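# Turn the switch beside the display Off

## Task

Move the toggle switch that sits beside the display into its Off position, without changing the state of the second switch.

## Robot and tools

Robot: two arms, left_arm and right_arm, each carrying a sixteen-motor four-finger hand (index, middle, ring, thumb). right_arm has a right hand; left_arm has its mirror image, a left hand. A two-camera stand is fixed to the floor behind the arms.

Scene frame: origin at table-top height, halfway between the two nominal arm bases. +z is up, +x points out over the table, and left_arm is on the +y side. Image left and right do not match these arm names. Measured bases: left_arm at (+0.022, +0.349, +0.024) m, quat_wxyz (+1.000, 0, 0, +0.007); right_arm at (-0.036, -0.294, +0.031) m, quat_wxyz (+1.000, 0, 0, -0.025).

Hand point axes (right hand): +z runs along the straight fingers toward the tips, +y comes out of the palm's face, +x crosses the palm away from the thumb. On the left hand +x points toward the thumb instead. The palm face is at y = -0.062 m. Straight fingertips end about 0.139 m beyond the knuckles, which sit at z = -0.017 m. A rigid mast near the wrist on the palm side (x +0.05 to +0.10, z -0.16 to -0.11, up to y = +0.06 m) can strike objects. Fingertips have 0.03 m rubber caps; the rest is hard plastic.

Tool execute_actions. Argument actions: a list of actions; each action is a list of 1 to 15 rows; each row is one control step of 1/30 s. If fewer than 15 rows are given, the final row is repeated until 15 steps are done. Every row holds exactly 48 numbers, each in [-1, 1], covering both arms even when only one moves, in this order: left_arm dx, dy, dz, rx, ry, rz; then the left hand's sixteen hinge numbers; then left current_limit, speed; then the same 24 for right_arm.

Arm numbers (dx to rz) are offsets, not poses. They are measured along the scene frame's axes from that arm's Hand target as it stood when the action began; every row in an action refers to that same starting target, not to the row before. Scale: 1.0 equals 0.6 m for dx, dy, dz and 180 degrees for the rotation. rx, ry, rz form a single rotation vector, turning the hand about its Hand target position. A translation longer than 1.0 overall is shortened along its direction. Sending the same offset again moves the arm further.

Hand numbers are absolute goal angles, scaled linearly between each hinge's two stops, so 0 is itself a goal. Per arm the order is: index_mcp, index_abd, index_pip, index_dip, thumb_cmc, thumb_axl, thumb_mcp, thumb_ipl, middle_mcp, middle_abd, middle_pip, middle_dip, ring_mcp, ring_abd, ring_pip, ring_dip. Straight values: _mcp +0.75, _abd +0.00, _pip +0.58, _dip +0.70, thumb_cmc +0.71, thumb_axl +0.68, thumb_mcp +0.23, thumb_ipl +0.17. Moving toward -1 curls finger joints toward the palm and swings the thumb in front of the palm. current_limit maps -1..+1 to 0..550 mA (never below 11 mA); speed sets goal travel at (speed + 1) / 2 of 8.5 rad/s. Initial values are +0.4 and -0.6; settings persist until changed. To keep a hand unchanged, resend its hand_goal, hand_current_limit and hand_speed.

Argument cameras: names from cam_high, cam_low, cam_left_wrist, cam_right_wrist (all 672x504), or ["all"], or []. If omitted, images come only when actions is empty. A bad name invalidates the call.

zoom_image: camera (one of the four names) and region [x0, y0, x1, y1] in pixels, origin top-left, at most 504 by 504; works only on a camera in the latest images. read_manual(section="licences") gives licence text and moves nothing. finished_scene(scene=1) ends the scene permanently; the switch must stay Off with no robot help.

Results: per arm end_effector_position (m) and end_effector_quat_wxyz in the scene frame, possibly a few cm off; Hand target (the last commanded pose after clipping, the base for the next offsets); joint positions, velocities ("within noise" when still) and torques (offsets, noise, joints 3 and 4 wrap at ±28 N m); step readings of position during motion; motor temperatures; per hand hand_goal, hand_measured, hand_current_ma (positive means pushing toward -1), hand_state (moving, goal, blocked, overload), hand_current_limit, hand_speed.

Behaviour to expect: orientation commands are clipped to 40 degrees from the measured orientation each step; the hand often stops short of its target and sags under gravity, so add the remaining distance as a new offset or command a little high. Very small moves may not start. To stop pressing against something, command the target back beyond the hand point.

Avoid: hitting the switch panel or display hard, knocking anything off the table, the two arms or hands touching each other, and long pushes into unreachable poses. A hand motor drawing 495 mA or more for 5 s shuts down for 10 s; an arm motor reaching 100 °C drops that arm for 30 to 60 s (MOTOR HOT warns from 85 °C). Press the switch gently with a fingertip and check with cameras which switch is next to the display before acting.

Each tool is called after ">>>" as name([rows], argument=value, ...), one row to a line, values as JSON.

## Session

>>> execute_actions(actions=[])

Scene clock: 0.00 s.
left_arm: end_effector_position=(+0.1663, +0.0138, +0.2890) hand_goal=(+0.754, +0.000, +0.576, +0.696, +0.714, +0.678, +0.226, +0.168, +0.754, +0.000, +0.576, +0.696, +0.754, +0.000, +0.576, +0.696) hand_measured=(+0.754, +0.000, +0.576, +0.696, +0.714, +0.678, +0.226, +0.168, +0.754, +0.000, +0.576, +0.696, +0.754, +0.000, +0.576, +0.696) hand_current_ma=(+0, +0, +0, +0, +0, +0, +0, +0, +0, +0, +0, +0, +0, +0, +0, +0) hand_state=(goal, goal, goal, goal, goal, goal, goal, goal, goal, goal, goal, goal, goal, goal, goal, goal) hand_current_limit=0.40 hand_speed=-0.60 end_effector_quat_wxyz=(-0.329, -0.495, -0.480, +0.646) | right_arm: end_effector_position=(+0.3924, -0.4619, +0.3839) hand_goal=(+0.754, +0.000, +0.576, +0.696, +0.714, +0.678, +0.226, +0.168, +0.754, +0.000, +0.576, +0.696, +0.754, +0.000, +0.576, +0.696) hand_measured=(+0.754, +0.000, +0.576, +0.696, +0.714, +0.678, +0.226, +0.168, +0.754, +0.000, +0.576, +0.696, +0.754, +0.000, +0.576, +0.696) hand_current_ma=(+0, +0, +0, +0, +0, +0, +0, +0, +0, +0, +0, +0, +0, +0, +0, +0) hand_state=(goal, goal, goal, goal, goal, goal, goal, overload, goal, goal, goal, goal, goal, goal, goal, goal) hand_current_limit=0.40 hand_speed=-0.60 end_effector_quat_wxyz=(+0.091, +0.370, +0.923, +0.055)
Joint positions: left_arm=[-0.851 0.632 0.331 0.404 1.061 -1.959] | right_arm=[-0.553 1.335 1.503 -1.585 -0.147 -1.399]
Joint velocities: within noise
Joint torques (N m): no reading
Motor temperatures (°C): left_arm=[27 25 32 32 30 28] | right_arm=[32 27 28 32 25 26]
Heat: left arm: hottest elbow 32 °C; right arm: hottest waist 32 °C.
Hand target: left_arm +0.1684, +0.0114, +0.3027; -0.337, -0.497, -0.471, +0.646 | right_arm +0.3961, -0.4644, +0.3913; +0.099, +0.369, +0.923, +0.053

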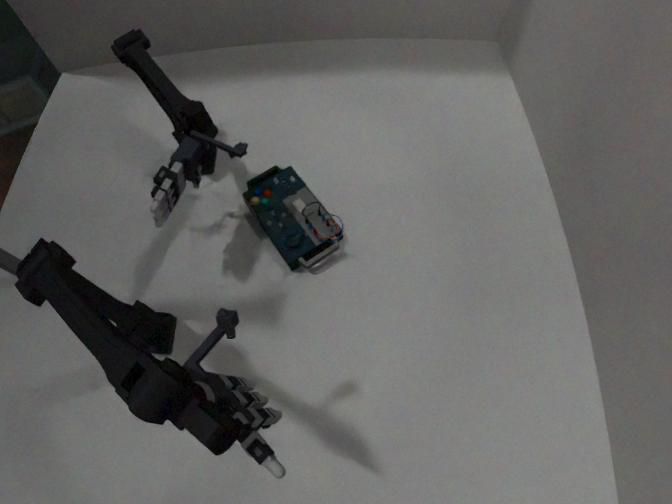

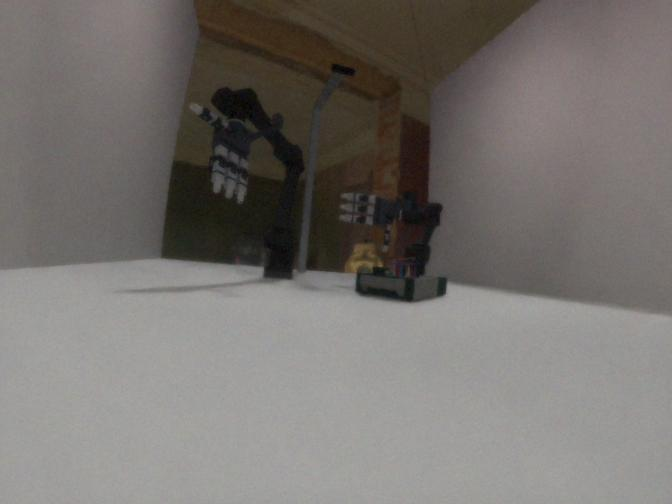

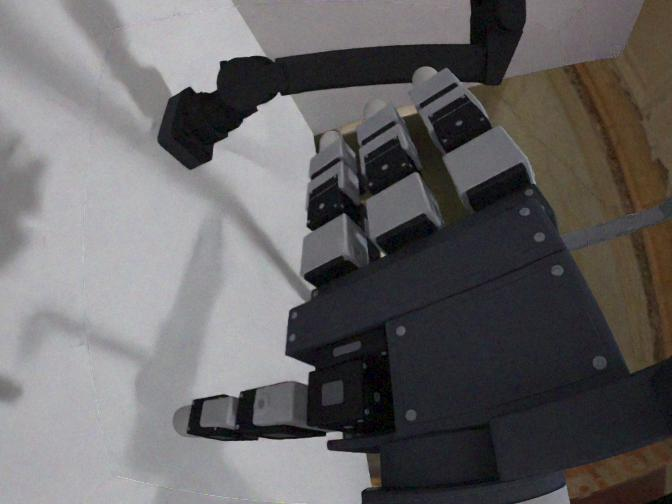

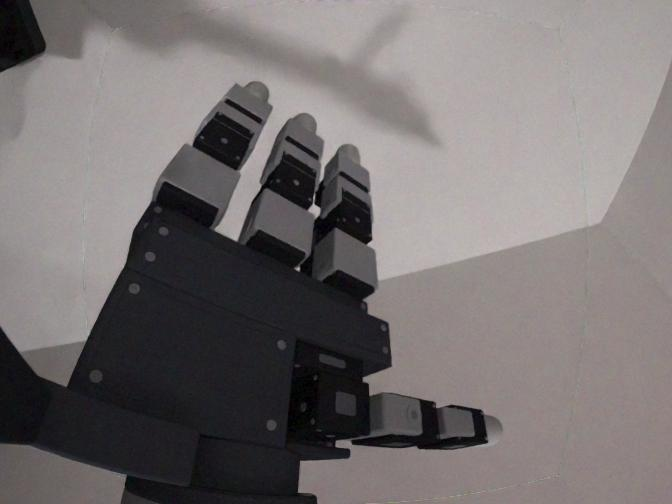

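>>> zoom_image(camera="cam_high", region=[230, 150, 360, 280])

>>> zoom_image(camera="cam_low", region=[330, 220, 470, 320])

Scaled by 3.877 from the camera's 672x504 image, which has a finer 960x720 frame.

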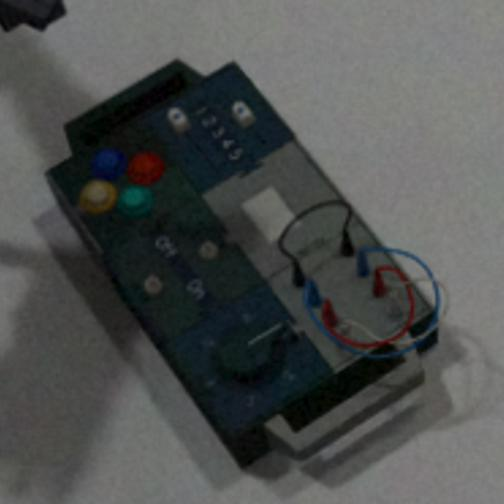

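Scaled by 3.600 from the camera's 672x504 image, which has a finer 960x720 frame.

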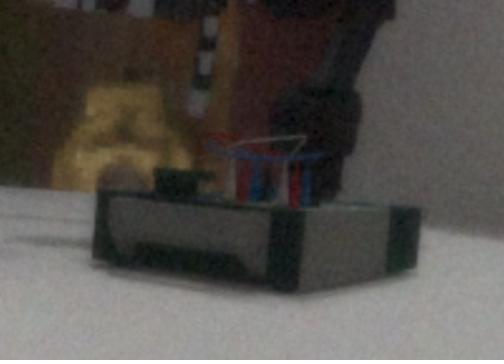

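>>> zoom_image(camera="cam_high", region=[260, 195, 310, 235])

Scaled by 10.080 from the camera's 672x504 image, which has a finer 960x720 frame.

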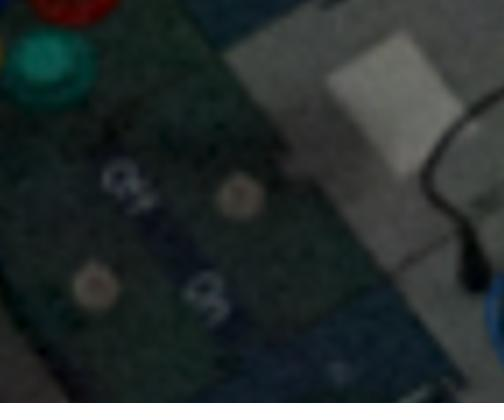

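>>> execute_actions([
  [[0,0,0,0,0,0,0.754,0,0.576,0.696,0.714,0.678,0.226,0.168,0.754,0,0.576,0.696,0.754,0,0.576,0.696,0.4,-0.6,-0.019,0.12,0,-0.0124,0.0144,0.0945,0.754,0,0.576,0.696,0.714,0.678,0.226,0.168,0.97,0,0.97,0.97,0.97,0,0.97,0.97,0.4,-0.6]],
  [[0,0,0,0,0,0,0.754,0,0.576,0.696,0.714,0.678,0.226,0.168,0.754,0,0.576,0.696,0.754,0,0.576,0.696,0.4,-0.6,-0.019,0.18,-0.01,-0.0124,0.0144,0.0945,0.754,0,0.576,0.696,0.714,0.678,0.226,0.168,0.97,0,0.97,0.97,0.97,0,0.97,0.97,0.4,-0.6]],
  [[0,0,0,0,0,0,0.754,0,0.576,0.696,0.714,0.678,0.226,0.168,0.754,0,0.576,0.696,0.754,0,0.576,0.696,0.4,-0.6,-0.019,0.18,-0.01,-0.0124,0.0144,0.0945,0.754,0,0.576,0.696,0.714,0.678,0.226,0.168,0.97,0,0.97,0.97,0.97,0,0.97,0.97,0.4,-0.6]],
  [[0,0,0,0,0,0,0.754,0,0.576,0.696,0.714,0.678,0.226,0.168,0.754,0,0.576,0.696,0.754,0,0.576,0.696,0.4,-0.6,-0.019,0.177,-0.01,-0.0124,0.0144,0.0945,0.754,0,0.576,0.696,0.714,0.678,0.226,0.168,0.97,0,0.97,0.97,0.97,0,0.97,0.97,0.4,-0.6]],
], cameras=["cam_high","cam_low","cam_right_wrist"])

Scene clock: 112.83 s.
left_arm: end_effector_position=(+0.1663, +0.0138, +0.2890) hand_goal=(+0.754, +0.000, +0.576, +0.696, +0.714, +0.678, +0.226, +0.168, +0.754, +0.000, +0.576, +0.696, +0.754, +0.000, +0.576, +0.696) hand_measured=(+0.754, +0.002, +0.576, +0.696, +0.714, +0.678, +0.226, +0.168, +0.754, +0.002, +0.576, +0.696, +0.754, +0.002, +0.576, +0.696) hand_current_ma=(-2, +2, +1, +0, -1, -2, +0, -1, -2, +2, +1, +0, -2, +2, +1, +0) hand_state=(goal, goal, goal, goal, goal, goal, goal, goal, goal, goal, goal, goal, goal, goal, goal, goal) hand_current_limit=0.40 hand_speed=-0.60 end_effector_quat_wxyz=(-0.329, -0.495, -0.480, +0.646) | right_arm: end_effector_position=(+0.3457, -0.0732, +0.3543) hand_goal=(+0.754, +0.000, +0.576, +0.696, +0.714, +0.678, +0.226, +0.168, +0.970, +0.000, +0.970, +0.970, +0.970, +0.000, +0.970, +0.970) hand_measured=(+0.752, +0.000, +0.576, +0.696, +0.712, +0.678, +0.224, +0.168, +0.964, +0.000, +0.968, +0.968, +0.964, +0.000, +0.968, +0.968) hand_current_ma=(-5, +0, +1, +0, -2, -1, -6, +0, -13, +0, -4, -4, -10, +0, -5, -5) hand_state=(goal, goal, goal, goal, goal, goal, goal, overload, goal, goal, goal, goal, goal, goal, goal, goal) hand_current_limit=0.40 hand_speed=-0.60 end_effector_quat_wxyz=(+0.008, -0.209, +0.978, +0.008)
Joint positions: left_arm=[-0.851 0.632 0.331 0.404 1.061 -1.959] | right_arm=[0.37 1.427 1.57 -1.696 -0.014 -1.67]
Joint torques (N m): left_arm=[-0.15 -1.2 10.93 2.07 0.04 0.16] | right_arm=[-1.32 -11.69 10.95 0.24 -0.02 -0.13]
Motor temperatures (°C): left_arm=[27 25 42 32 29 27] | right_arm=[31 29 36 31 25 25]
Heat: left arm: hottest elbow 42 °C; right arm: hottest elbow 36 °C.
Hand target: left_arm +0.1684, +0.0114, +0.3027; -0.337, -0.497, -0.471, +0.646 | right_arm +0.3504, -0.0703, +0.3734; +0.000, -0.214, +0.977, +0.000
Off the commanded pose: left_arm 0.014 m, 1 deg | right_arm 0.020 m, 1 deg.
joint sent to its limit (right arm) — joint 4 (wrist pitch), lower limit. The joint targets are off in orientation, not in position.
Step readings (end_effector_position of left_arm | right_arm):
0: (+0.1663, +0.0138, +0.2890) | (+0.3924, -0.4619, +0.3839)
1: (+0.1663, +0.0138, +0.2890) | (+0.3906, -0.4557, +0.3824)
2: (+0.1663, +0.0138, +0.2890) | (+0.3881, -0.4482, +0.3806)
4: (+0.1663, +0.0138, +0.2890) | (+0.3873, -0.4226, +0.3804)
8: (+0.1663, +0.0138, +0.2890) | (+0.3886, -0.3894, +0.3826)
15: (+0.1663, +0.0138, +0.2890) | (+0.3862, -0.3897, +0.3829)
16: (+0.1663, +0.0138, +0.2890) | (+0.3834, -0.3851, +0.3804)
17: (+0.1663, +0.0138, +0.2890) | (+0.3809, -0.3740, +0.3778)
19: (+0.1663, +0.0138, +0.2890) | (+0.3785, -0.3311, +0.3780)
23: (+0.1663, +0.0138, +0.2890) | (+0.3757, -0.2720, +0.3824)
30: (+0.1663, +0.0138, +0.2890) | (+0.3753, -0.2817, +0.3824)
31: (+0.1663, +0.0138, +0.2890) | (+0.3733, -0.2799, +0.3800)
32: (+0.1663, +0.0138, +0.2890) | (+0.3705, -0.2684, +0.3777)
34: (+0.1663, +0.0138, +0.2890) | (+0.3638, -0.2227, +0.3769)
38: (+0.1663, +0.0138, +0.2890) | (+0.3501, -0.1606, +0.3736)
45: (+0.1663, +0.0138, +0.2890) | (+0.3559, -0.1746, +0.3694)
46: (+0.1663, +0.0138, +0.2890) | (+0.3552, -0.1726, +0.3677)
47: (+0.1663, +0.0138, +0.2890) | (+0.3534, -0.1615, +0.3672)
49: (+0.1663, +0.0138, +0.2890) | (+0.3460, -0.1173, +0.3677)
53: (+0.1663, +0.0138, +0.2890) | (+0.3325, -0.0564, +0.3608)
60: (+0.1663, +0.0138, +0.2890) | (+0.3433, -0.0690, +0.3544)
Images, in order (width x height): cam_high 672x504, cam_low 672x504, cam_right_wrist 672x504.

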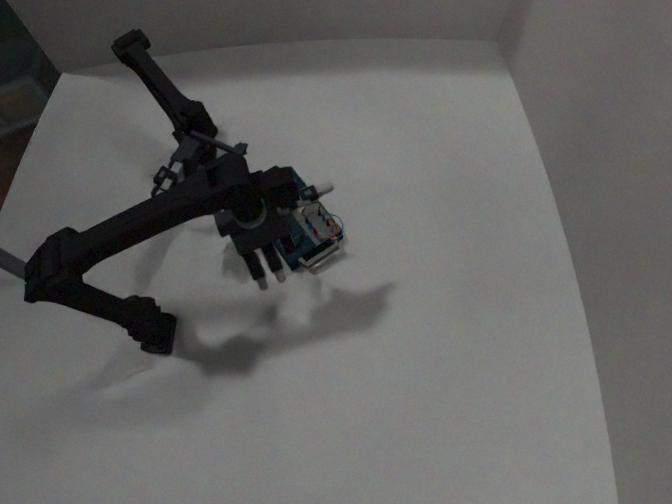

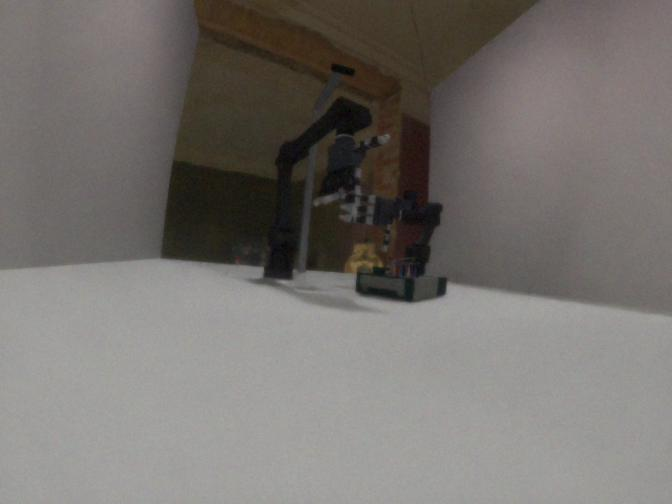

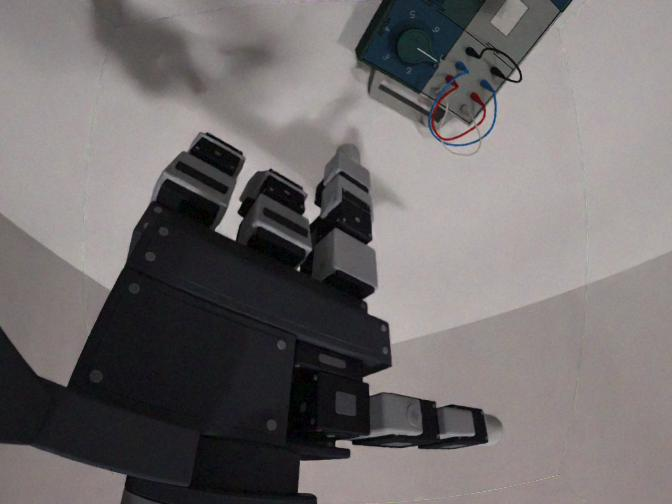

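>>> execute_actions([
  [[-0.101,-0.034,0,0,0,-0.0556,0.754,0,0.576,0.696,0.714,0.678,0.226,0.168,0.754,0,0.576,0.696,0.754,0,0.576,0.696,0.4,-0.6,0,0,0,0,0,0,0.754,0,0.576,0.696,0.714,0.678,0.226,0.168,0.97,0,0.97,0.97,0.97,0,0.97,0.97,0.4,-0.6]],
  [[-0.106,-0.016,0,0,0,-0.0556,0.754,0,0.576,0.696,0.714,0.678,0.226,0.168,0.754,0,0.576,0.696,0.754,0,0.576,0.696,0.4,-0.6,0,0.03,0,0,0,0,0.754,0,0.576,0.696,0.714,0.678,0.226,0.168,0.97,0,0.97,0.97,0.97,0,0.97,0.97,0.4,-0.6]],
  [[-0.107,0.003,0,0,0,-0.0556,0.754,0,0.576,0.696,0.714,0.678,0.226,0.168,0.754,0,0.576,0.696,0.754,0,0.576,0.696,0.4,-0.6,-0.01,0.08,0,0,0,0,0.754,0,0.576,0.696,0.714,0.678,0.226,0.168,0.97,0,0.97,0.97,0.97,0,0.97,0.97,0.4,-0.6]],
  [[0,0,0,0,0,0,0.754,0,0.576,0.696,0.714,0.678,0.226,0.168,0.754,0,0.576,0.696,0.754,0,0.576,0.696,0.4,-0.6,-0.015,0.1,0,0,0,0,0.754,0,0.576,0.696,0.714,0.678,0.226,0.168,0.97,0,0.97,0.97,0.97,0,0.97,0.97,0.4,-0.6]],
], cameras=["cam_high","cam_low","cam_left_wrist","cam_right_wrist"])

Scene clock: 150.80 s.
left_arm: end_effector_position=(-0.0238, -0.0122, +0.2898) hand_goal=(+0.754, +0.000, +0.576, +0.696, +0.714, +0.678, +0.226, +0.168, +0.754, +0.000, +0.576, +0.696, +0.754, +0.000, +0.576, +0.696) hand_measured=(+0.750, +0.002, +0.576, +0.696, +0.710, +0.678, +0.226, +0.168, +0.750, +0.002, +0.576, +0.696, +0.750, +0.002, +0.576, +0.696) hand_current_ma=(-10, +3, -1, +0, -11, -2, +1, -1, -9, +4, -1, +0, -10, +4, -1, +0) hand_state=(goal, goal, goal, goal, goal, goal, goal, goal, goal, goal, goal, goal, goal, goal, goal, goal) hand_current_limit=0.40 hand_speed=-0.60 end_effector_quat_wxyz=(+0.148, +0.604, +0.331, -0.710) | right_arm: end_effector_position=(+0.3255, +0.0516, +0.3595) hand_goal=(+0.754, +0.000, +0.576, +0.696, +0.714, +0.678, +0.226, +0.168, +0.970, +0.000, +0.970, +0.970, +0.970, +0.000, +0.970, +0.970) hand_measured=(+0.752, +0.000, +0.576, +0.696, +0.714, +0.678, +0.224, +0.168, +0.966, +0.000, +0.968, +0.968, +0.966, +0.000, +0.968, +0.968) hand_current_ma=(-2, +0, +1, +0, +0, -1, -6, +0, -9, +0, -4, -4, -7, +0, -5, -5) hand_state=(goal, goal, goal, goal, goal, goal, goal, overload, goal, goal, goal, goal, goal, goal, goal, goal) hand_current_limit=0.40 hand_speed=-0.60 end_effector_quat_wxyz=(+0.013, -0.218, +0.976, +0.012)
Joint positions: left_arm=[-1.381 0.629 0.331 0.404 1.064 -1.959] | right_arm=[0.647 1.524 1.686 -1.7 -0.014 -1.413]
Joint torques (N m): left_arm=[0.44 -0.85 11.03 2.13 -0.07 0.17] | right_arm=[-2.02 -12.45 10.97 0.54 0.04 -0.02]
Heat: left arm: hottest elbow 43 °C; right arm: hottest elbow 38 °C.
Hand target: left_arm -0.0200, -0.0167, +0.3028; +0.159, +0.602, +0.326, -0.711 | right_arm +0.3354, +0.0557, +0.3735; +0.000, -0.214, +0.977, +0.000
Off the commanded pose: left_arm 0.014 m, 1 deg | right_arm 0.017 m, 2 deg.
joint sent to its limit (right arm) — joint 4 (wrist pitch), lower limit. The joint targets are off in orientation, not in position.
Step readings (end_effector_position of left_arm | right_arm):
0: (+0.1663, +0.0138, +0.2890) | (+0.3457, -0.0732, +0.3543)
1: (+0.1604, +0.0120, +0.2890) | (+0.3457, -0.0732, +0.3543)
2: (+0.1488, +0.0081, +0.2890) | (+0.3457, -0.0732, +0.3543)
4: (+0.1238, +0.0001, +0.2892) | (+0.3457, -0.0732, +0.3543)
8: (+0.1015, -0.0062, +0.2893) | (+0.3457, -0.0732, +0.3543)
15: (+0.1029, -0.0063, +0.2894) | (+0.3457, -0.0732, +0.3543)
16: (+0.0987, -0.0069, +0.2894) | (+0.3452, -0.0715, +0.3546)
17: (+0.0862, -0.0089, +0.2893) | (+0.3452, -0.0700, +0.3552)
19: (+0.0606, -0.0123, +0.2894) | (+0.3435, -0.0643, +0.3573)
23: (+0.0386, -0.0145, +0.2895) | (+0.3405, -0.0560, +0.3601)
30: (+0.0398, -0.0148, +0.2896) | (+0.3406, -0.0555, +0.3601)
31: (+0.0355, -0.0147, +0.2897) | (+0.3403, -0.0519, +0.3602)
32: (+0.0229, -0.0144, +0.2896) | (+0.3411, -0.0465, +0.3611)
34: (-0.0029, -0.0133, +0.2897) | (+0.3375, -0.0292, +0.3629)
38: (-0.0248, -0.0116, +0.2898) | (+0.3282, -0.0038, +0.3618)
45: (-0.0238, -0.0122, +0.2898) | (+0.3324, -0.0058, +0.3602)
46: (-0.0238, -0.0122, +0.2898) | (+0.3332, -0.0033, +0.3606)
47: (-0.0238, -0.0122, +0.2898) | (+0.3347, +0.0034, +0.3621)
49: (-0.0238, -0.0122, +0.2898) | (+0.3312, +0.0241, +0.3650)
53: (-0.0238, -0.0122, +0.2898) | (+0.3175, +0.0554, +0.3625)
60: (-0.0238, -0.0122, +0.2898) | (+0.3232, +0.0534, +0.3595)

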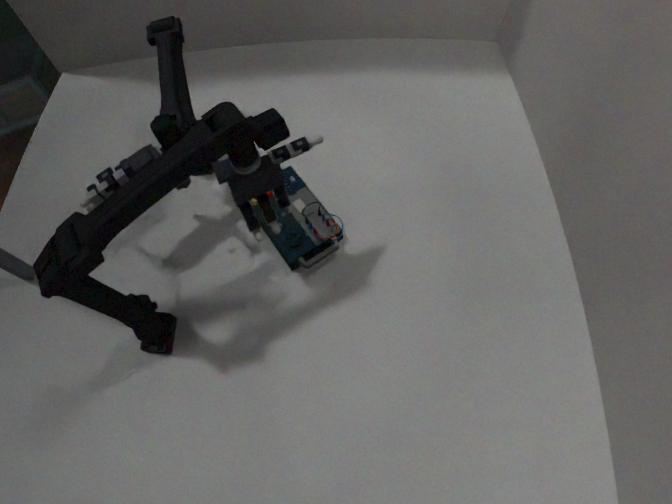

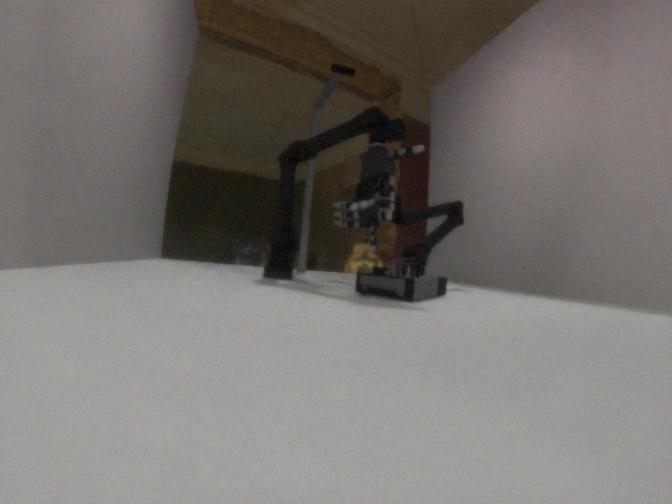

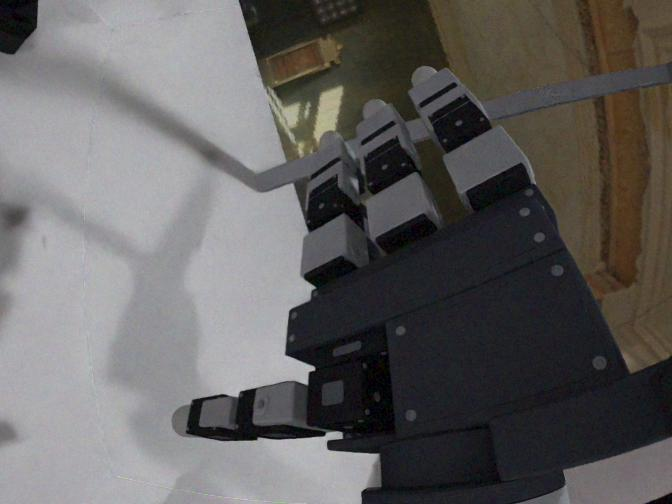

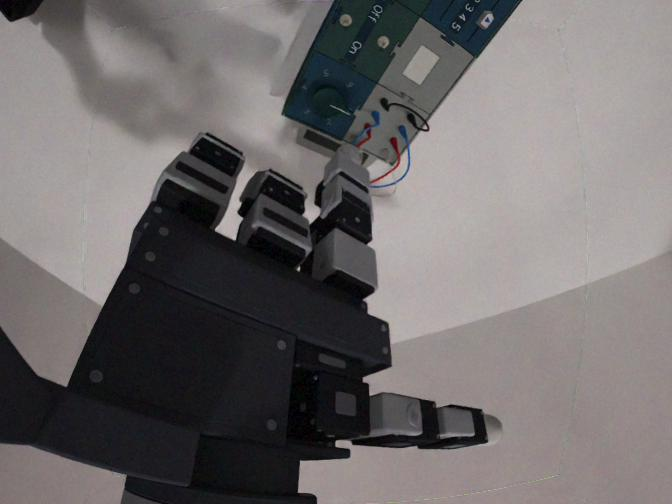

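>>> zoom_image(camera="cam_right_wrist", region=[310, 0, 490, 135])

Scaled by 2.800 from the camera's 672x504 image, which has a finer 960x720 frame.

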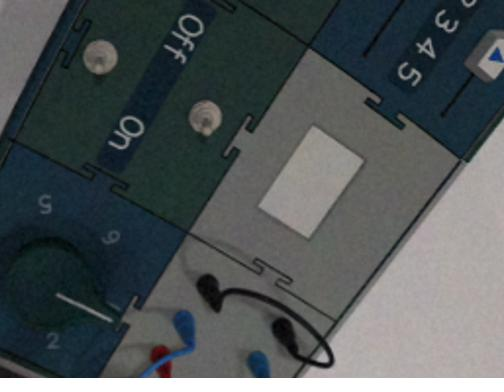

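>>> zoom_image(camera="cam_right_wrist", region=[330, 0, 402, 60])

Scaled by 7.000 from the camera's 672x504 image, which has a finer 960x720 frame.

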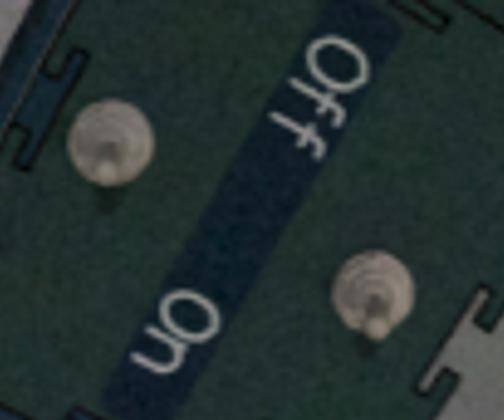

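>>> execute_actions([
  [[0,0,0,0,0,0,0.754,0,0.576,0.696,0.714,0.678,0.226,0.168,0.754,0,0.576,0.696,0.754,0,0.576,0.696,0.4,-0.6,-0.011,0.04,-0.08,0,0,0,0.754,0,0.576,0.696,0.714,0.678,0.226,0.168,0.97,0,0.97,0.97,0.97,0,0.97,0.97,0.4,-0.6]],
  [[0,0,0,0,0,0,0.754,0,0.576,0.696,0.714,0.678,0.226,0.168,0.754,0,0.576,0.696,0.754,0,0.576,0.696,0.4,-0.6,-0.011,0.04,-0.12,0,0,0,0.754,0,0.576,0.696,0.714,0.678,0.226,0.168,0.97,0,0.97,0.97,0.97,0,0.97,0.97,0.4,-0.6]],
], cameras=["cam_low","cam_right_wrist"])

>>> zoom_image(camera="cam_right_wrist", region=[250, 0, 450, 200])

Scene clock: 195.73 s.
left_arm: end_effector_position=(-0.0238, -0.0122, +0.2898) hand_goal=(+0.754, +0.000, +0.576, +0.696, +0.714, +0.678, +0.226, +0.168, +0.754, +0.000, +0.576, +0.696, +0.754, +0.000, +0.576, +0.696) hand_measured=(+0.750, +0.002, +0.576, +0.696, +0.710, +0.678, +0.226, +0.168, +0.750, +0.002, +0.576, +0.696, +0.750, +0.002, +0.576, +0.696) hand_current_ma=(-10, +3, -1, +0, -11, -2, +1, -1, -9, +4, -1, +0, -10, +4, -1, +0) hand_state=(goal, goal, goal, goal, goal, goal, goal, goal, goal, goal, goal, goal, goal, goal, goal, goal) hand_current_limit=0.40 hand_speed=-0.60 end_effector_quat_wxyz=(+0.148, +0.604, +0.331, -0.710) | right_arm: end_effector_position=(+0.3177, +0.1015, +0.2473) hand_goal=(+0.754, +0.000, +0.576, +0.696, +0.714, +0.678, +0.226, +0.168, +0.970, +0.000, +0.970, +0.970, +0.970, +0.000, +0.970, +0.970) hand_measured=(+0.754, +0.000, +0.576, +0.696, +0.714, +0.678, +0.224, +0.168, +0.966, +0.000, +0.968, +0.968, +0.966, +0.000, +0.968, +0.968) hand_current_ma=(-1, +0, +1, +0, +1, -1, -7, +0, -7, +0, -4, -4, -6, +0, -4, -4) hand_state=(goal, goal, goal, goal, goal, goal, goal, overload, goal, goal, goal, goal, goal, goal, goal, goal) hand_current_limit=0.40 hand_speed=-0.60 end_effector_quat_wxyz=(-0.010, -0.219, +0.976, -0.006)
Joint positions: left_arm=[-1.381 0.629 0.331 0.404 1.064 -1.959] | right_arm=[0.747 1.616 1.509 -1.486 0.001 -1.315]
Joint torques (N m): left_arm=[0.5 -0.85 11.02 2.11 -0.08 0.17] | right_arm=[-1.9 -15.56 8.23 0.88 -0.08 -0.01]
Heat: left arm: hottest elbow 44 °C; right arm: hottest elbow 36 °C.
Hand target: left_arm -0.0200, -0.0167, +0.3028; +0.159, +0.602, +0.326, -0.711 | right_arm +0.3222, +0.1036, +0.2533; +0.000, -0.214, +0.977, +0.000
Off the commanded pose: left_arm 0.014 m, 1 deg | right_arm 0.008 m, 1 deg.
Step readings (end_effector_position of left_arm | right_arm):
0: (-0.0238, -0.0122, +0.2898) | (+0.3256, +0.0516, +0.3595)
1: (-0.0238, -0.0122, +0.2898) | (+0.3256, +0.0539, +0.3577)
2: (-0.0238, -0.0122, +0.2898) | (+0.3273, +0.0556, +0.3557)
4: (-0.0238, -0.0122, +0.2898) | (+0.3261, +0.0642, +0.3494)
8: (-0.0238, -0.0122, +0.2898) | (+0.3232, +0.0767, +0.3346)
15: (-0.0238, -0.0122, +0.2898) | (+0.3240, +0.0792, +0.3275)
16: (-0.0238, -0.0122, +0.2898) | (+0.3250, +0.0823, +0.3209)
17: (-0.0238, -0.0122, +0.2898) | (+0.3266, +0.0843, +0.3122)
19: (-0.0238, -0.0122, +0.2898) | (+0.3206, +0.0879, +0.2873)
23: (-0.0238, -0.0122, +0.2898) | (+0.3156, +0.0974, +0.2530)
30: (-0.0238, -0.0122, +0.2898) | (+0.3177, +0.1016, +0.2467)
Images, in order (width x height): cam_low 672x504, cam_right_wrist 672x504.

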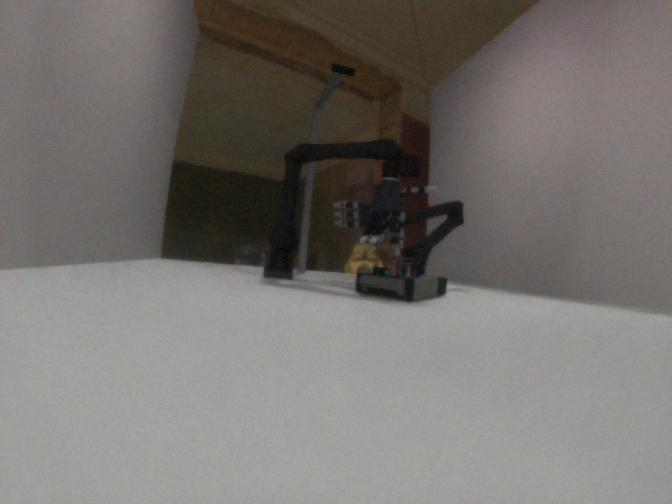

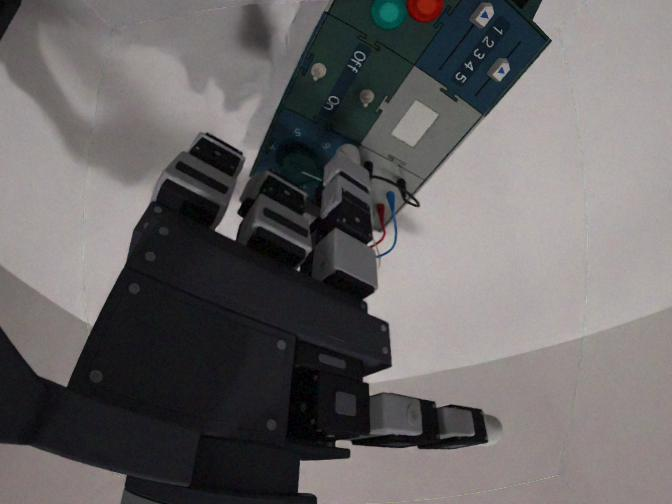

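Scaled by 2.520 from the camera's 672x504 image, which has a finer 960x720 frame.

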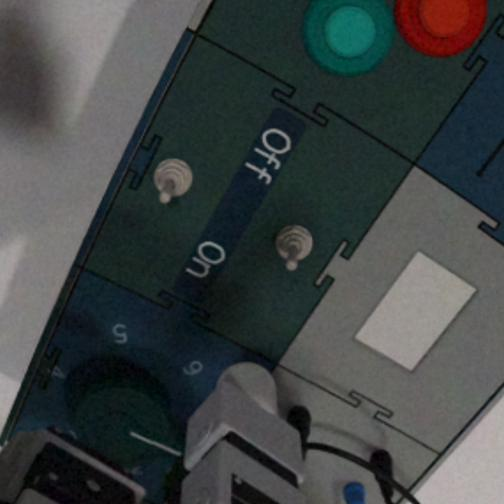

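>>> execute_actions([
  [[0,0,0,0,0,0,0.754,0,0.576,0.696,0.714,0.678,0.226,0.168,0.754,0,0.576,0.696,0.754,0,0.576,0.696,0.4,-0.6,0,0,-0.083,0,0,0,0.754,0,0.576,0.696,0.714,0.678,0.226,0.168,0.97,0,0.97,0.97,0.97,0,0.97,0.97,0.4,-0.6]],
], cameras=["cam_low","cam_right_wrist"])

>>> zoom_image(camera="cam_right_wrist", region=[250, 30, 450, 230])

>>> zoom_image(camera="cam_low", region=[340, 220, 460, 310])

Scene clock: 211.50 s.
left_arm: end_effector_position=(-0.0238, -0.0122, +0.2898) hand_goal=(+0.754, +0.000, +0.576, +0.696, +0.714, +0.678, +0.226, +0.168, +0.754, +0.000, +0.576, +0.696, +0.754, +0.000, +0.576, +0.696) hand_measured=(+0.750, +0.002, +0.576, +0.696, +0.710, +0.678, +0.226, +0.168, +0.750, +0.002, +0.576, +0.696, +0.750, +0.002, +0.576, +0.696) hand_current_ma=(-10, +3, -1, +0, -11, -2, +1, -1, -9, +4, -1, +0, -10, +4, -1, +0) hand_state=(goal, goal, goal, goal, goal, goal, goal, goal, goal, goal, goal, goal, goal, goal, goal, goal) hand_current_limit=0.40 hand_speed=-0.60 end_effector_quat_wxyz=(+0.148, +0.604, +0.331, -0.710) | right_arm: end_effector_position=(+0.3180, +0.1017, +0.2040) hand_goal=(+0.754, +0.000, +0.576, +0.696, +0.714, +0.678, +0.226, +0.168, +0.970, +0.000, +0.970, +0.970, +0.970, +0.000, +0.970, +0.970) hand_measured=(+0.754, +0.000, +0.576, +0.696, +0.714, +0.678, +0.224, +0.168, +0.966, +0.000, +0.968, +0.968, +0.968, +0.000, +0.968, +0.968) hand_current_ma=(-1, -1, +1, +0, +1, -1, -7, +0, -6, -1, -4, -4, -5, +0, -3, -4) hand_state=(goal, goal, goal, goal, goal, goal, goal, overload, goal, goal, goal, goal, goal, goal, goal, goal) hand_current_limit=0.40 hand_speed=-0.60 end_effector_quat_wxyz=(-0.004, -0.218, +0.976, -0.003)
Joint positions: left_arm=[-1.381 0.629 0.331 0.404 1.064 -1.959] | right_arm=[0.747 1.627 1.406 -1.359 0.001 -1.314]
Joint torques (N m): left_arm=[0.56 -0.79 10.97 2.13 -0.07 0.18] | right_arm=[-2.08 -13.92 7.83 0.91 -0.07 -0.01]
Heat: left arm: hottest elbow 44 °C; right arm: hottest elbow 36 °C.
Hand target: left_arm -0.0200, -0.0167, +0.3028; +0.159, +0.602, +0.326, -0.711 | right_arm +0.3223, +0.1037, +0.2035; +0.000, -0.214, +0.977, +0.000
Off the commanded pose: left_arm 0.014 m, 1 deg | right_arm 0.005 m, 1 deg.
Step readings (end_effector_position of left_arm | right_arm):
0: (-0.0238, -0.0122, +0.2898) | (+0.3178, +0.1015, +0.2473)
1: (-0.0238, -0.0122, +0.2898) | (+0.3192, +0.1027, +0.2436)
2: (-0.0238, -0.0122, +0.2898) | (+0.3204, +0.1037, +0.2388)
4: (-0.0238, -0.0122, +0.2898) | (+0.3188, +0.1024, +0.2242)
8: (-0.0238, -0.0122, +0.2898) | (+0.3165, +0.1004, +0.2058)
15: (-0.0238, -0.0122, +0.2898) | (+0.3180, +0.1017, +0.2040)
Images, in order (width x height): cam_low 672x504, cam_right_wrist 672x504.

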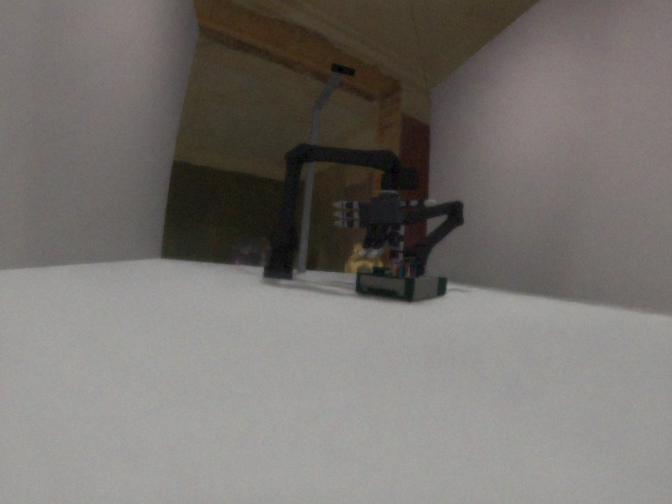

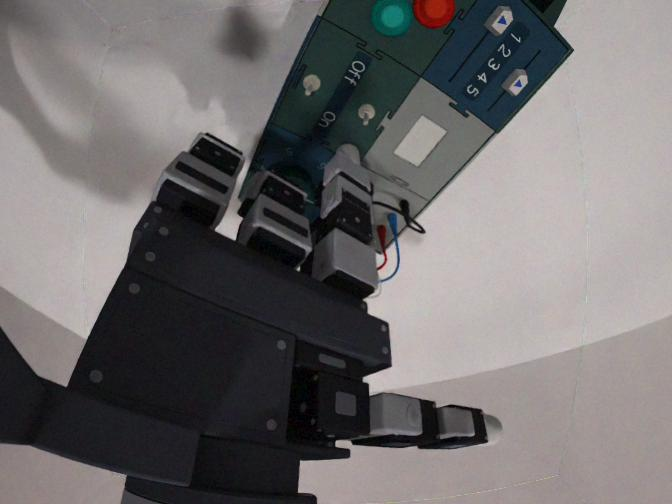

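Scaled by 2.520 from the camera's 672x504 image, which has a finer 960x720 frame.

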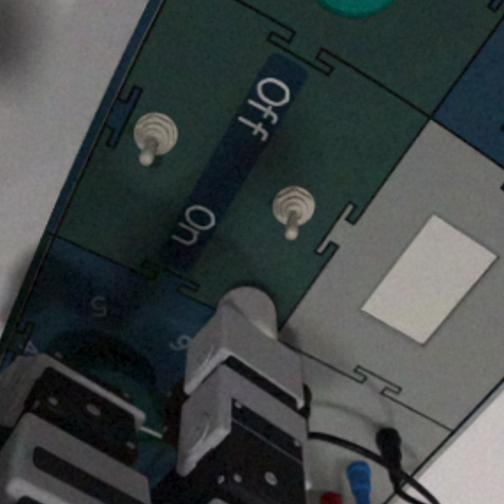

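Scaled by 4.200 from the camera's 672x504 image, which has a finer 960x720 frame.

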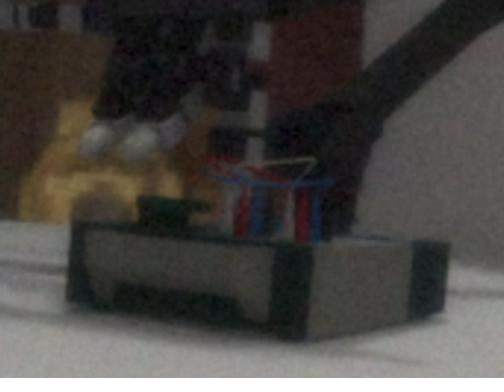

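>>> zoom_image(camera="cam_low", region=[350, 235, 420, 290])

>>> zoom_image(camera="cam_right_wrist", region=[310, 80, 400, 170])

Scaled by 7.200 from the camera's 672x504 image, which has a finer 960x720 frame.

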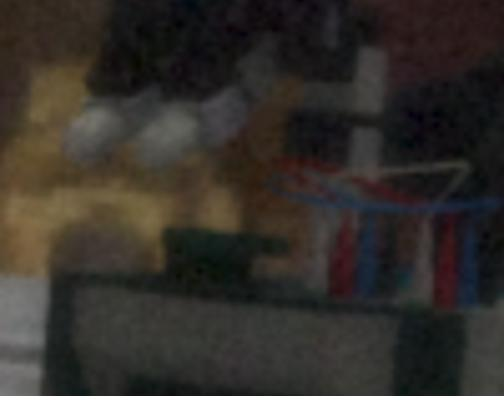

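Scaled by 5.600 from the camera's 672x504 image, which has a finer 960x720 frame.

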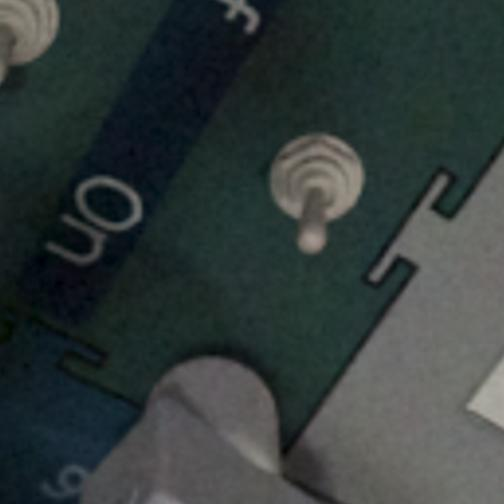

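>>> execute_actions([
  [[0,0,0,0,0,0,0.754,0,0.576,0.696,0.714,0.678,0.226,0.168,0.754,0,0.576,0.696,0.754,0,0.576,0.696,0.4,-0.6,-0.017,0.0248,-0.01,0,0,0,0.754,0,0.576,0.696,0.714,0.678,0.226,0.168,0.97,0,0.97,0.97,0.97,0,0.97,0.97,0.4,-0.6]],
], cameras=["cam_low","cam_right_wrist"])

>>> zoom_image(camera="cam_right_wrist", region=[290, 80, 410, 200])

Scene clock: 244.03 s.
left_arm: end_effector_position=(-0.0238, -0.0122, +0.2898) hand_goal=(+0.754, +0.000, +0.576, +0.696, +0.714, +0.678, +0.226, +0.168, +0.754, +0.000, +0.576, +0.696, +0.754, +0.000, +0.576, +0.696) hand_measured=(+0.750, +0.002, +0.576, +0.696, +0.710, +0.678, +0.226, +0.168, +0.750, +0.002, +0.576, +0.696, +0.750, +0.002, +0.576, +0.696) hand_current_ma=(-10, +3, -1, +0, -11, -2, +1, -1, -9, +4, -1, +0, -10, +4, -1, +0) hand_state=(goal, goal, goal, goal, goal, goal, goal, goal, goal, goal, goal, goal, goal, goal, goal, goal) hand_current_limit=0.40 hand_speed=-0.60 end_effector_quat_wxyz=(+0.148, +0.604, +0.331, -0.710) | right_arm: end_effector_position=(+0.3098, +0.1166, +0.2046) hand_goal=(+0.754, +0.000, +0.576, +0.696, +0.714, +0.678, +0.226, +0.168, +0.970, +0.000, +0.970, +0.970, +0.970, +0.000, +0.970, +0.970) hand_measured=(+0.754, +0.000, +0.576, +0.696, +0.714, +0.678, +0.224, +0.168, +0.966, +0.000, +0.968, +0.968, +0.966, +0.000, +0.968, +0.968) hand_current_ma=(-1, -1, +1, +0, +1, -1, -7, +0, -7, -1, -4, -4, -6, +0, -3, -4) hand_state=(goal, goal, goal, goal, goal, goal, goal, overload, goal, goal, goal, goal, goal, goal, goal, goal) hand_current_limit=0.40 hand_speed=-0.60 end_effector_quat_wxyz=(+0.002, -0.218, +0.976, +0.001)
Joint positions: left_arm=[-1.381 0.629 0.331 0.404 1.064 -1.959] | right_arm=[0.782 1.627 1.406 -1.345 0.001 -1.277]
Joint torques (N m): left_arm=[0.38 -0.85 11 2.14 -0.07 0.18] | right_arm=[-1.32 -13.86 7.42 1.05 -0.07 0.02]
Heat: left arm: hottest elbow 44 °C; right arm: hottest elbow 35 °C.
Hand target: left_arm -0.0200, -0.0167, +0.3028; +0.159, +0.602, +0.326, -0.711 | right_arm +0.3120, +0.1186, +0.1975; +0.000, -0.214, +0.977, +0.000
Off the commanded pose: left_arm 0.014 m, 1 deg | right_arm 0.008 m, 1 deg.
Step readings (end_effector_position of left_arm | right_arm):
0: (-0.0238, -0.0122, +0.2898) | (+0.3180, +0.1017, +0.2040)
1: (-0.0238, -0.0122, +0.2898) | (+0.3173, +0.1037, +0.2041)
2: (-0.0238, -0.0122, +0.2898) | (+0.3178, +0.1049, +0.2042)
4: (-0.0238, -0.0122, +0.2898) | (+0.3157, +0.1094, +0.2045)
8: (-0.0238, -0.0122, +0.2898) | (+0.3108, +0.1152, +0.2046)
15: (-0.0238, -0.0122, +0.2898) | (+0.3097, +0.1166, +0.2046)
Images, in order (width x height): cam_low 672x504, cam_right_wrist 672x504.

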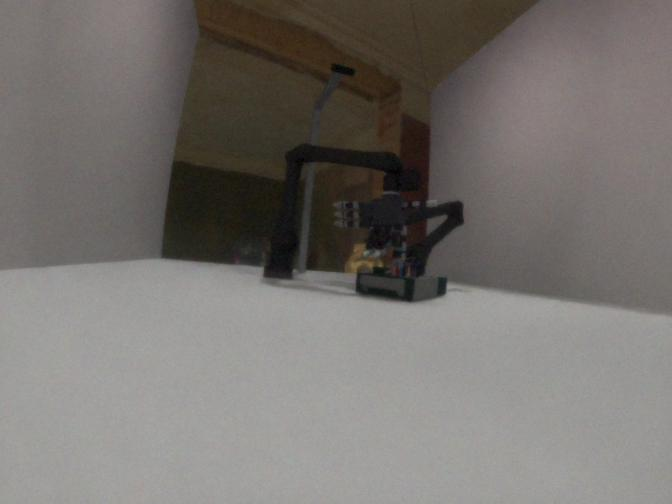

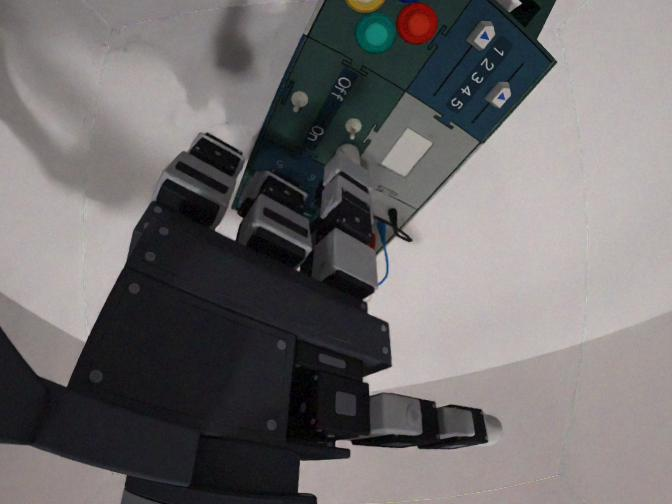

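Scaled by 4.200 from the camera's 672x504 image, which has a finer 960x720 frame.

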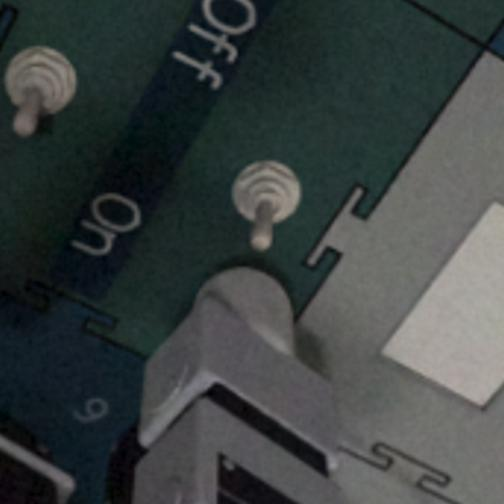

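>>> execute_actions([
  [[0,0,0,0,0,0,0.754,0,0.576,0.696,0.714,0.678,0.226,0.168,0.754,0,0.576,0.696,0.754,0,0.576,0.696,0.4,-0.6,0,0,-0.01,0,0,0,0.754,0,0.576,0.696,0.714,0.678,0.226,0.168,0.97,0,0.97,0.97,0.97,0,0.97,0.97,0.4,-0.6]],
], cameras=["cam_right_wrist"])

>>> zoom_image(camera="cam_right_wrist", region=[290, 80, 410, 200])

Scene clock: 250.03 s.
left_arm: end_effector_position=(-0.0238, -0.0122, +0.2898) hand_goal=(+0.754, +0.000, +0.576, +0.696, +0.714, +0.678, +0.226, +0.168, +0.754, +0.000, +0.576, +0.696, +0.754, +0.000, +0.576, +0.696) hand_measured=(+0.750, +0.002, +0.576, +0.696, +0.710, +0.678, +0.226, +0.168, +0.750, +0.002, +0.576, +0.696, +0.750, +0.002, +0.576, +0.696) hand_current_ma=(-10, +3, -1, +0, -11, -2, +1, -1, -9, +4, -1, +0, -10, +4, -1, +0) hand_state=(goal, goal, goal, goal, goal, goal, goal, goal, goal, goal, goal, goal, goal, goal, goal, goal) hand_current_limit=0.40 hand_speed=-0.60 end_effector_quat_wxyz=(+0.148, +0.604, +0.331, -0.710) | right_arm: end_effector_position=(+0.3103, +0.1171, +0.2015) hand_goal=(+0.754, +0.000, +0.576, +0.696, +0.714, +0.678, +0.226, +0.168, +0.970, +0.000, +0.970, +0.970, +0.970, +0.000, +0.970, +0.970) hand_measured=(+0.754, +0.000, +0.576, +0.696, +0.714, +0.678, +0.224, +0.168, +0.966, +0.000, +0.968, +0.968, +0.966, +0.000, +0.968, +0.968) hand_current_ma=(-1, -1, +1, +0, +1, -1, -7, +0, -7, -1, -4, -4, -6, +0, -3, -4) hand_state=(goal, goal, goal, goal, goal, goal, goal, overload, goal, goal, goal, goal, goal, goal, goal, goal) hand_current_limit=0.40 hand_speed=-0.60 end_effector_quat_wxyz=(+0.005, -0.217, +0.976, +0.002)
Joint positions: left_arm=[-1.381 0.629 0.331 0.404 1.064 -1.959] | right_arm=[0.782 1.627 1.397 -1.331 0.001 -1.277]
Joint torques (N m): left_arm=[0.38 -0.73 10.96 2.13 -0.07 0.17] | right_arm=[-1.67 -13.86 7.27 1.07 -0.08 -0.03]
Heat: left arm: hottest elbow 45 °C; right arm: hottest elbow 35 °C.
Hand target: left_arm -0.0200, -0.0167, +0.3028; +0.159, +0.602, +0.326, -0.711 | right_arm +0.3120, +0.1186, +0.1916; +0.000, -0.214, +0.977, +0.000
Off the commanded pose: left_arm 0.014 m, 1 deg | right_arm 0.010 m, 1 deg.
Step readings (end_effector_position of left_arm | right_arm):
0: (-0.0238, -0.0122, +0.2898) | (+0.3098, +0.1167, +0.2046)
1: (-0.0238, -0.0122, +0.2898) | (+0.3100, +0.1168, +0.2041)
2: (-0.0238, -0.0122, +0.2898) | (+0.3104, +0.1172, +0.2037)
4: (-0.0238, -0.0122, +0.2898) | (+0.3105, +0.1173, +0.2024)
8: (-0.0238, -0.0122, +0.2898) | (+0.3102, +0.1170, +0.2015)
15: (-0.0238, -0.0122, +0.2898) | (+0.3103, +0.1171, +0.2015)
Images, in order (width x height): cam_right_wrist 672x504.

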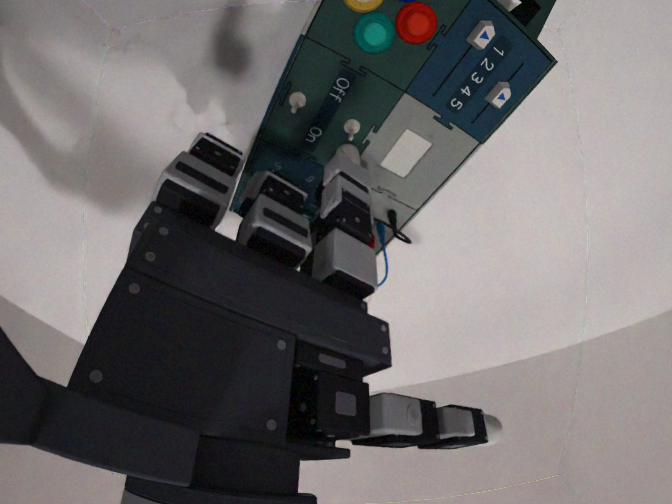

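Scaled by 4.200 from the camera's 672x504 image, which has a finer 960x720 frame.

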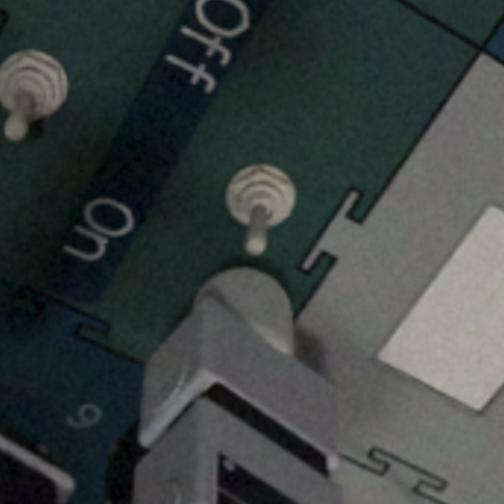

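>>> execute_actions([
  [[0,0,0,0,0,0,0.754,0,0.576,0.696,0.714,0.678,0.226,0.168,0.754,0,0.576,0.696,0.754,0,0.576,0.696,0.4,-0.6,-0.01,-0.0043,-0.0125,0,0,0,0.754,0,0.576,0.696,0.714,0.678,0.226,0.168,0.97,0,0.97,0.97,0.97,0,0.97,0.97,0.4,-0.6]],
], cameras=["cam_right_wrist"])

>>> zoom_image(camera="cam_right_wrist", region=[290, 80, 410, 200])

Scene clock: 283.83 s.
left_arm: end_effector_position=(-0.0238, -0.0122, +0.2898) hand_goal=(+0.754, +0.000, +0.576, +0.696, +0.714, +0.678, +0.226, +0.168, +0.754, +0.000, +0.576, +0.696, +0.754, +0.000, +0.576, +0.696) hand_measured=(+0.750, +0.002, +0.576, +0.696, +0.710, +0.678, +0.226, +0.168, +0.750, +0.002, +0.576, +0.696, +0.750, +0.002, +0.576, +0.696) hand_current_ma=(-10, +3, -1, +0, -11, -2, +1, -1, -9, +4, -1, +0, -10, +4, -1, +0) hand_state=(goal, goal, goal, goal, goal, goal, goal, goal, goal, goal, goal, goal, goal, goal, goal, goal) hand_current_limit=0.40 hand_speed=-0.60 end_effector_quat_wxyz=(+0.148, +0.604, +0.331, -0.710) | right_arm: end_effector_position=(+0.3056, +0.1126, +0.1883) hand_goal=(+0.754, +0.000, +0.576, +0.696, +0.714, +0.678, +0.226, +0.168, +0.970, +0.000, +0.970, +0.970, +0.970, +0.000, +0.970, +0.970) hand_measured=(+0.754, +0.000, +0.576, +0.696, +0.714, +0.678, +0.224, +0.168, +0.966, +0.000, +0.968, +0.968, +0.966, +0.000, +0.968, +0.968) hand_current_ma=(-1, +0, +1, +0, +1, -1, -7, +0, -7, -1, -4, -4, -6, +0, -3, -4) hand_state=(goal, goal, goal, goal, goal, goal, goal, overload, goal, goal, goal, goal, goal, goal, goal, goal) hand_current_limit=0.40 hand_speed=-0.60 end_effector_quat_wxyz=(+0.000, -0.215, +0.977, -0.001)
Joint positions: left_arm=[-1.381 0.629 0.331 0.404 1.064 -1.959] | right_arm=[0.782 1.625 1.361 -1.307 0.001 -1.273]
Joint torques (N m): left_arm=[0.38 -0.91 11 2.14 -0.07 0.18] | right_arm=[-1.32 -14.04 7.32 1.1 -0.09 0]
Heat: left arm: hottest elbow 45 °C; right arm: hottest elbow 34 °C.
Hand target: left_arm -0.0200, -0.0167, +0.3028; +0.159, +0.602, +0.326, -0.711 | right_arm +0.3060, +0.1160, +0.1840; +0.000, -0.214, +0.977, +0.000
Off the commanded pose: left_arm 0.014 m, 1 deg | right_arm 0.005 m, 0 deg.
Step readings (end_effector_position of left_arm | right_arm):
0: (-0.0238, -0.0122, +0.2898) | (+0.3103, +0.1171, +0.2015)
1: (-0.0238, -0.0122, +0.2898) | (+0.3103, +0.1171, +0.2001)
2: (-0.0238, -0.0122, +0.2898) | (+0.3100, +0.1168, +0.1982)
4: (-0.0238, -0.0122, +0.2898) | (+0.3077, +0.1147, +0.1926)
8: (-0.0238, -0.0122, +0.2898) | (+0.3052, +0.1123, +0.1882)
15: (-0.0238, -0.0122, +0.2898) | (+0.3056, +0.1126, +0.1883)
Images, in order (width x height): cam_right_wrist 672x504.

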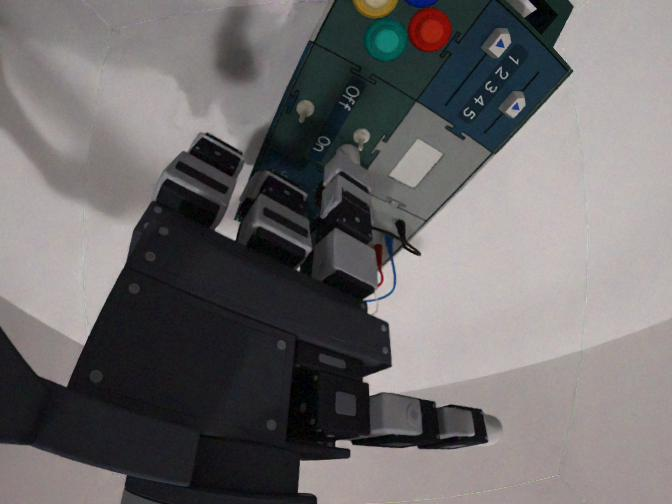

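Scaled by 4.200 from the camera's 672x504 image, which has a finer 960x720 frame.

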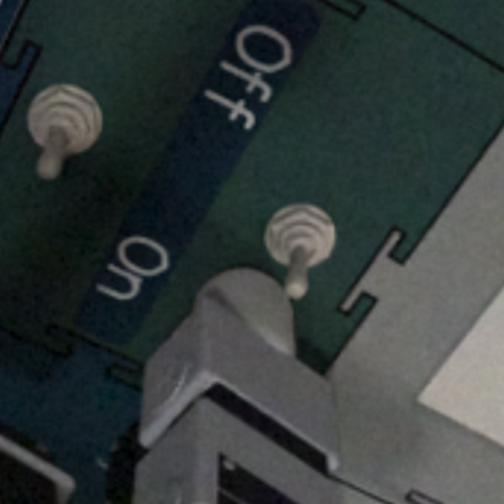

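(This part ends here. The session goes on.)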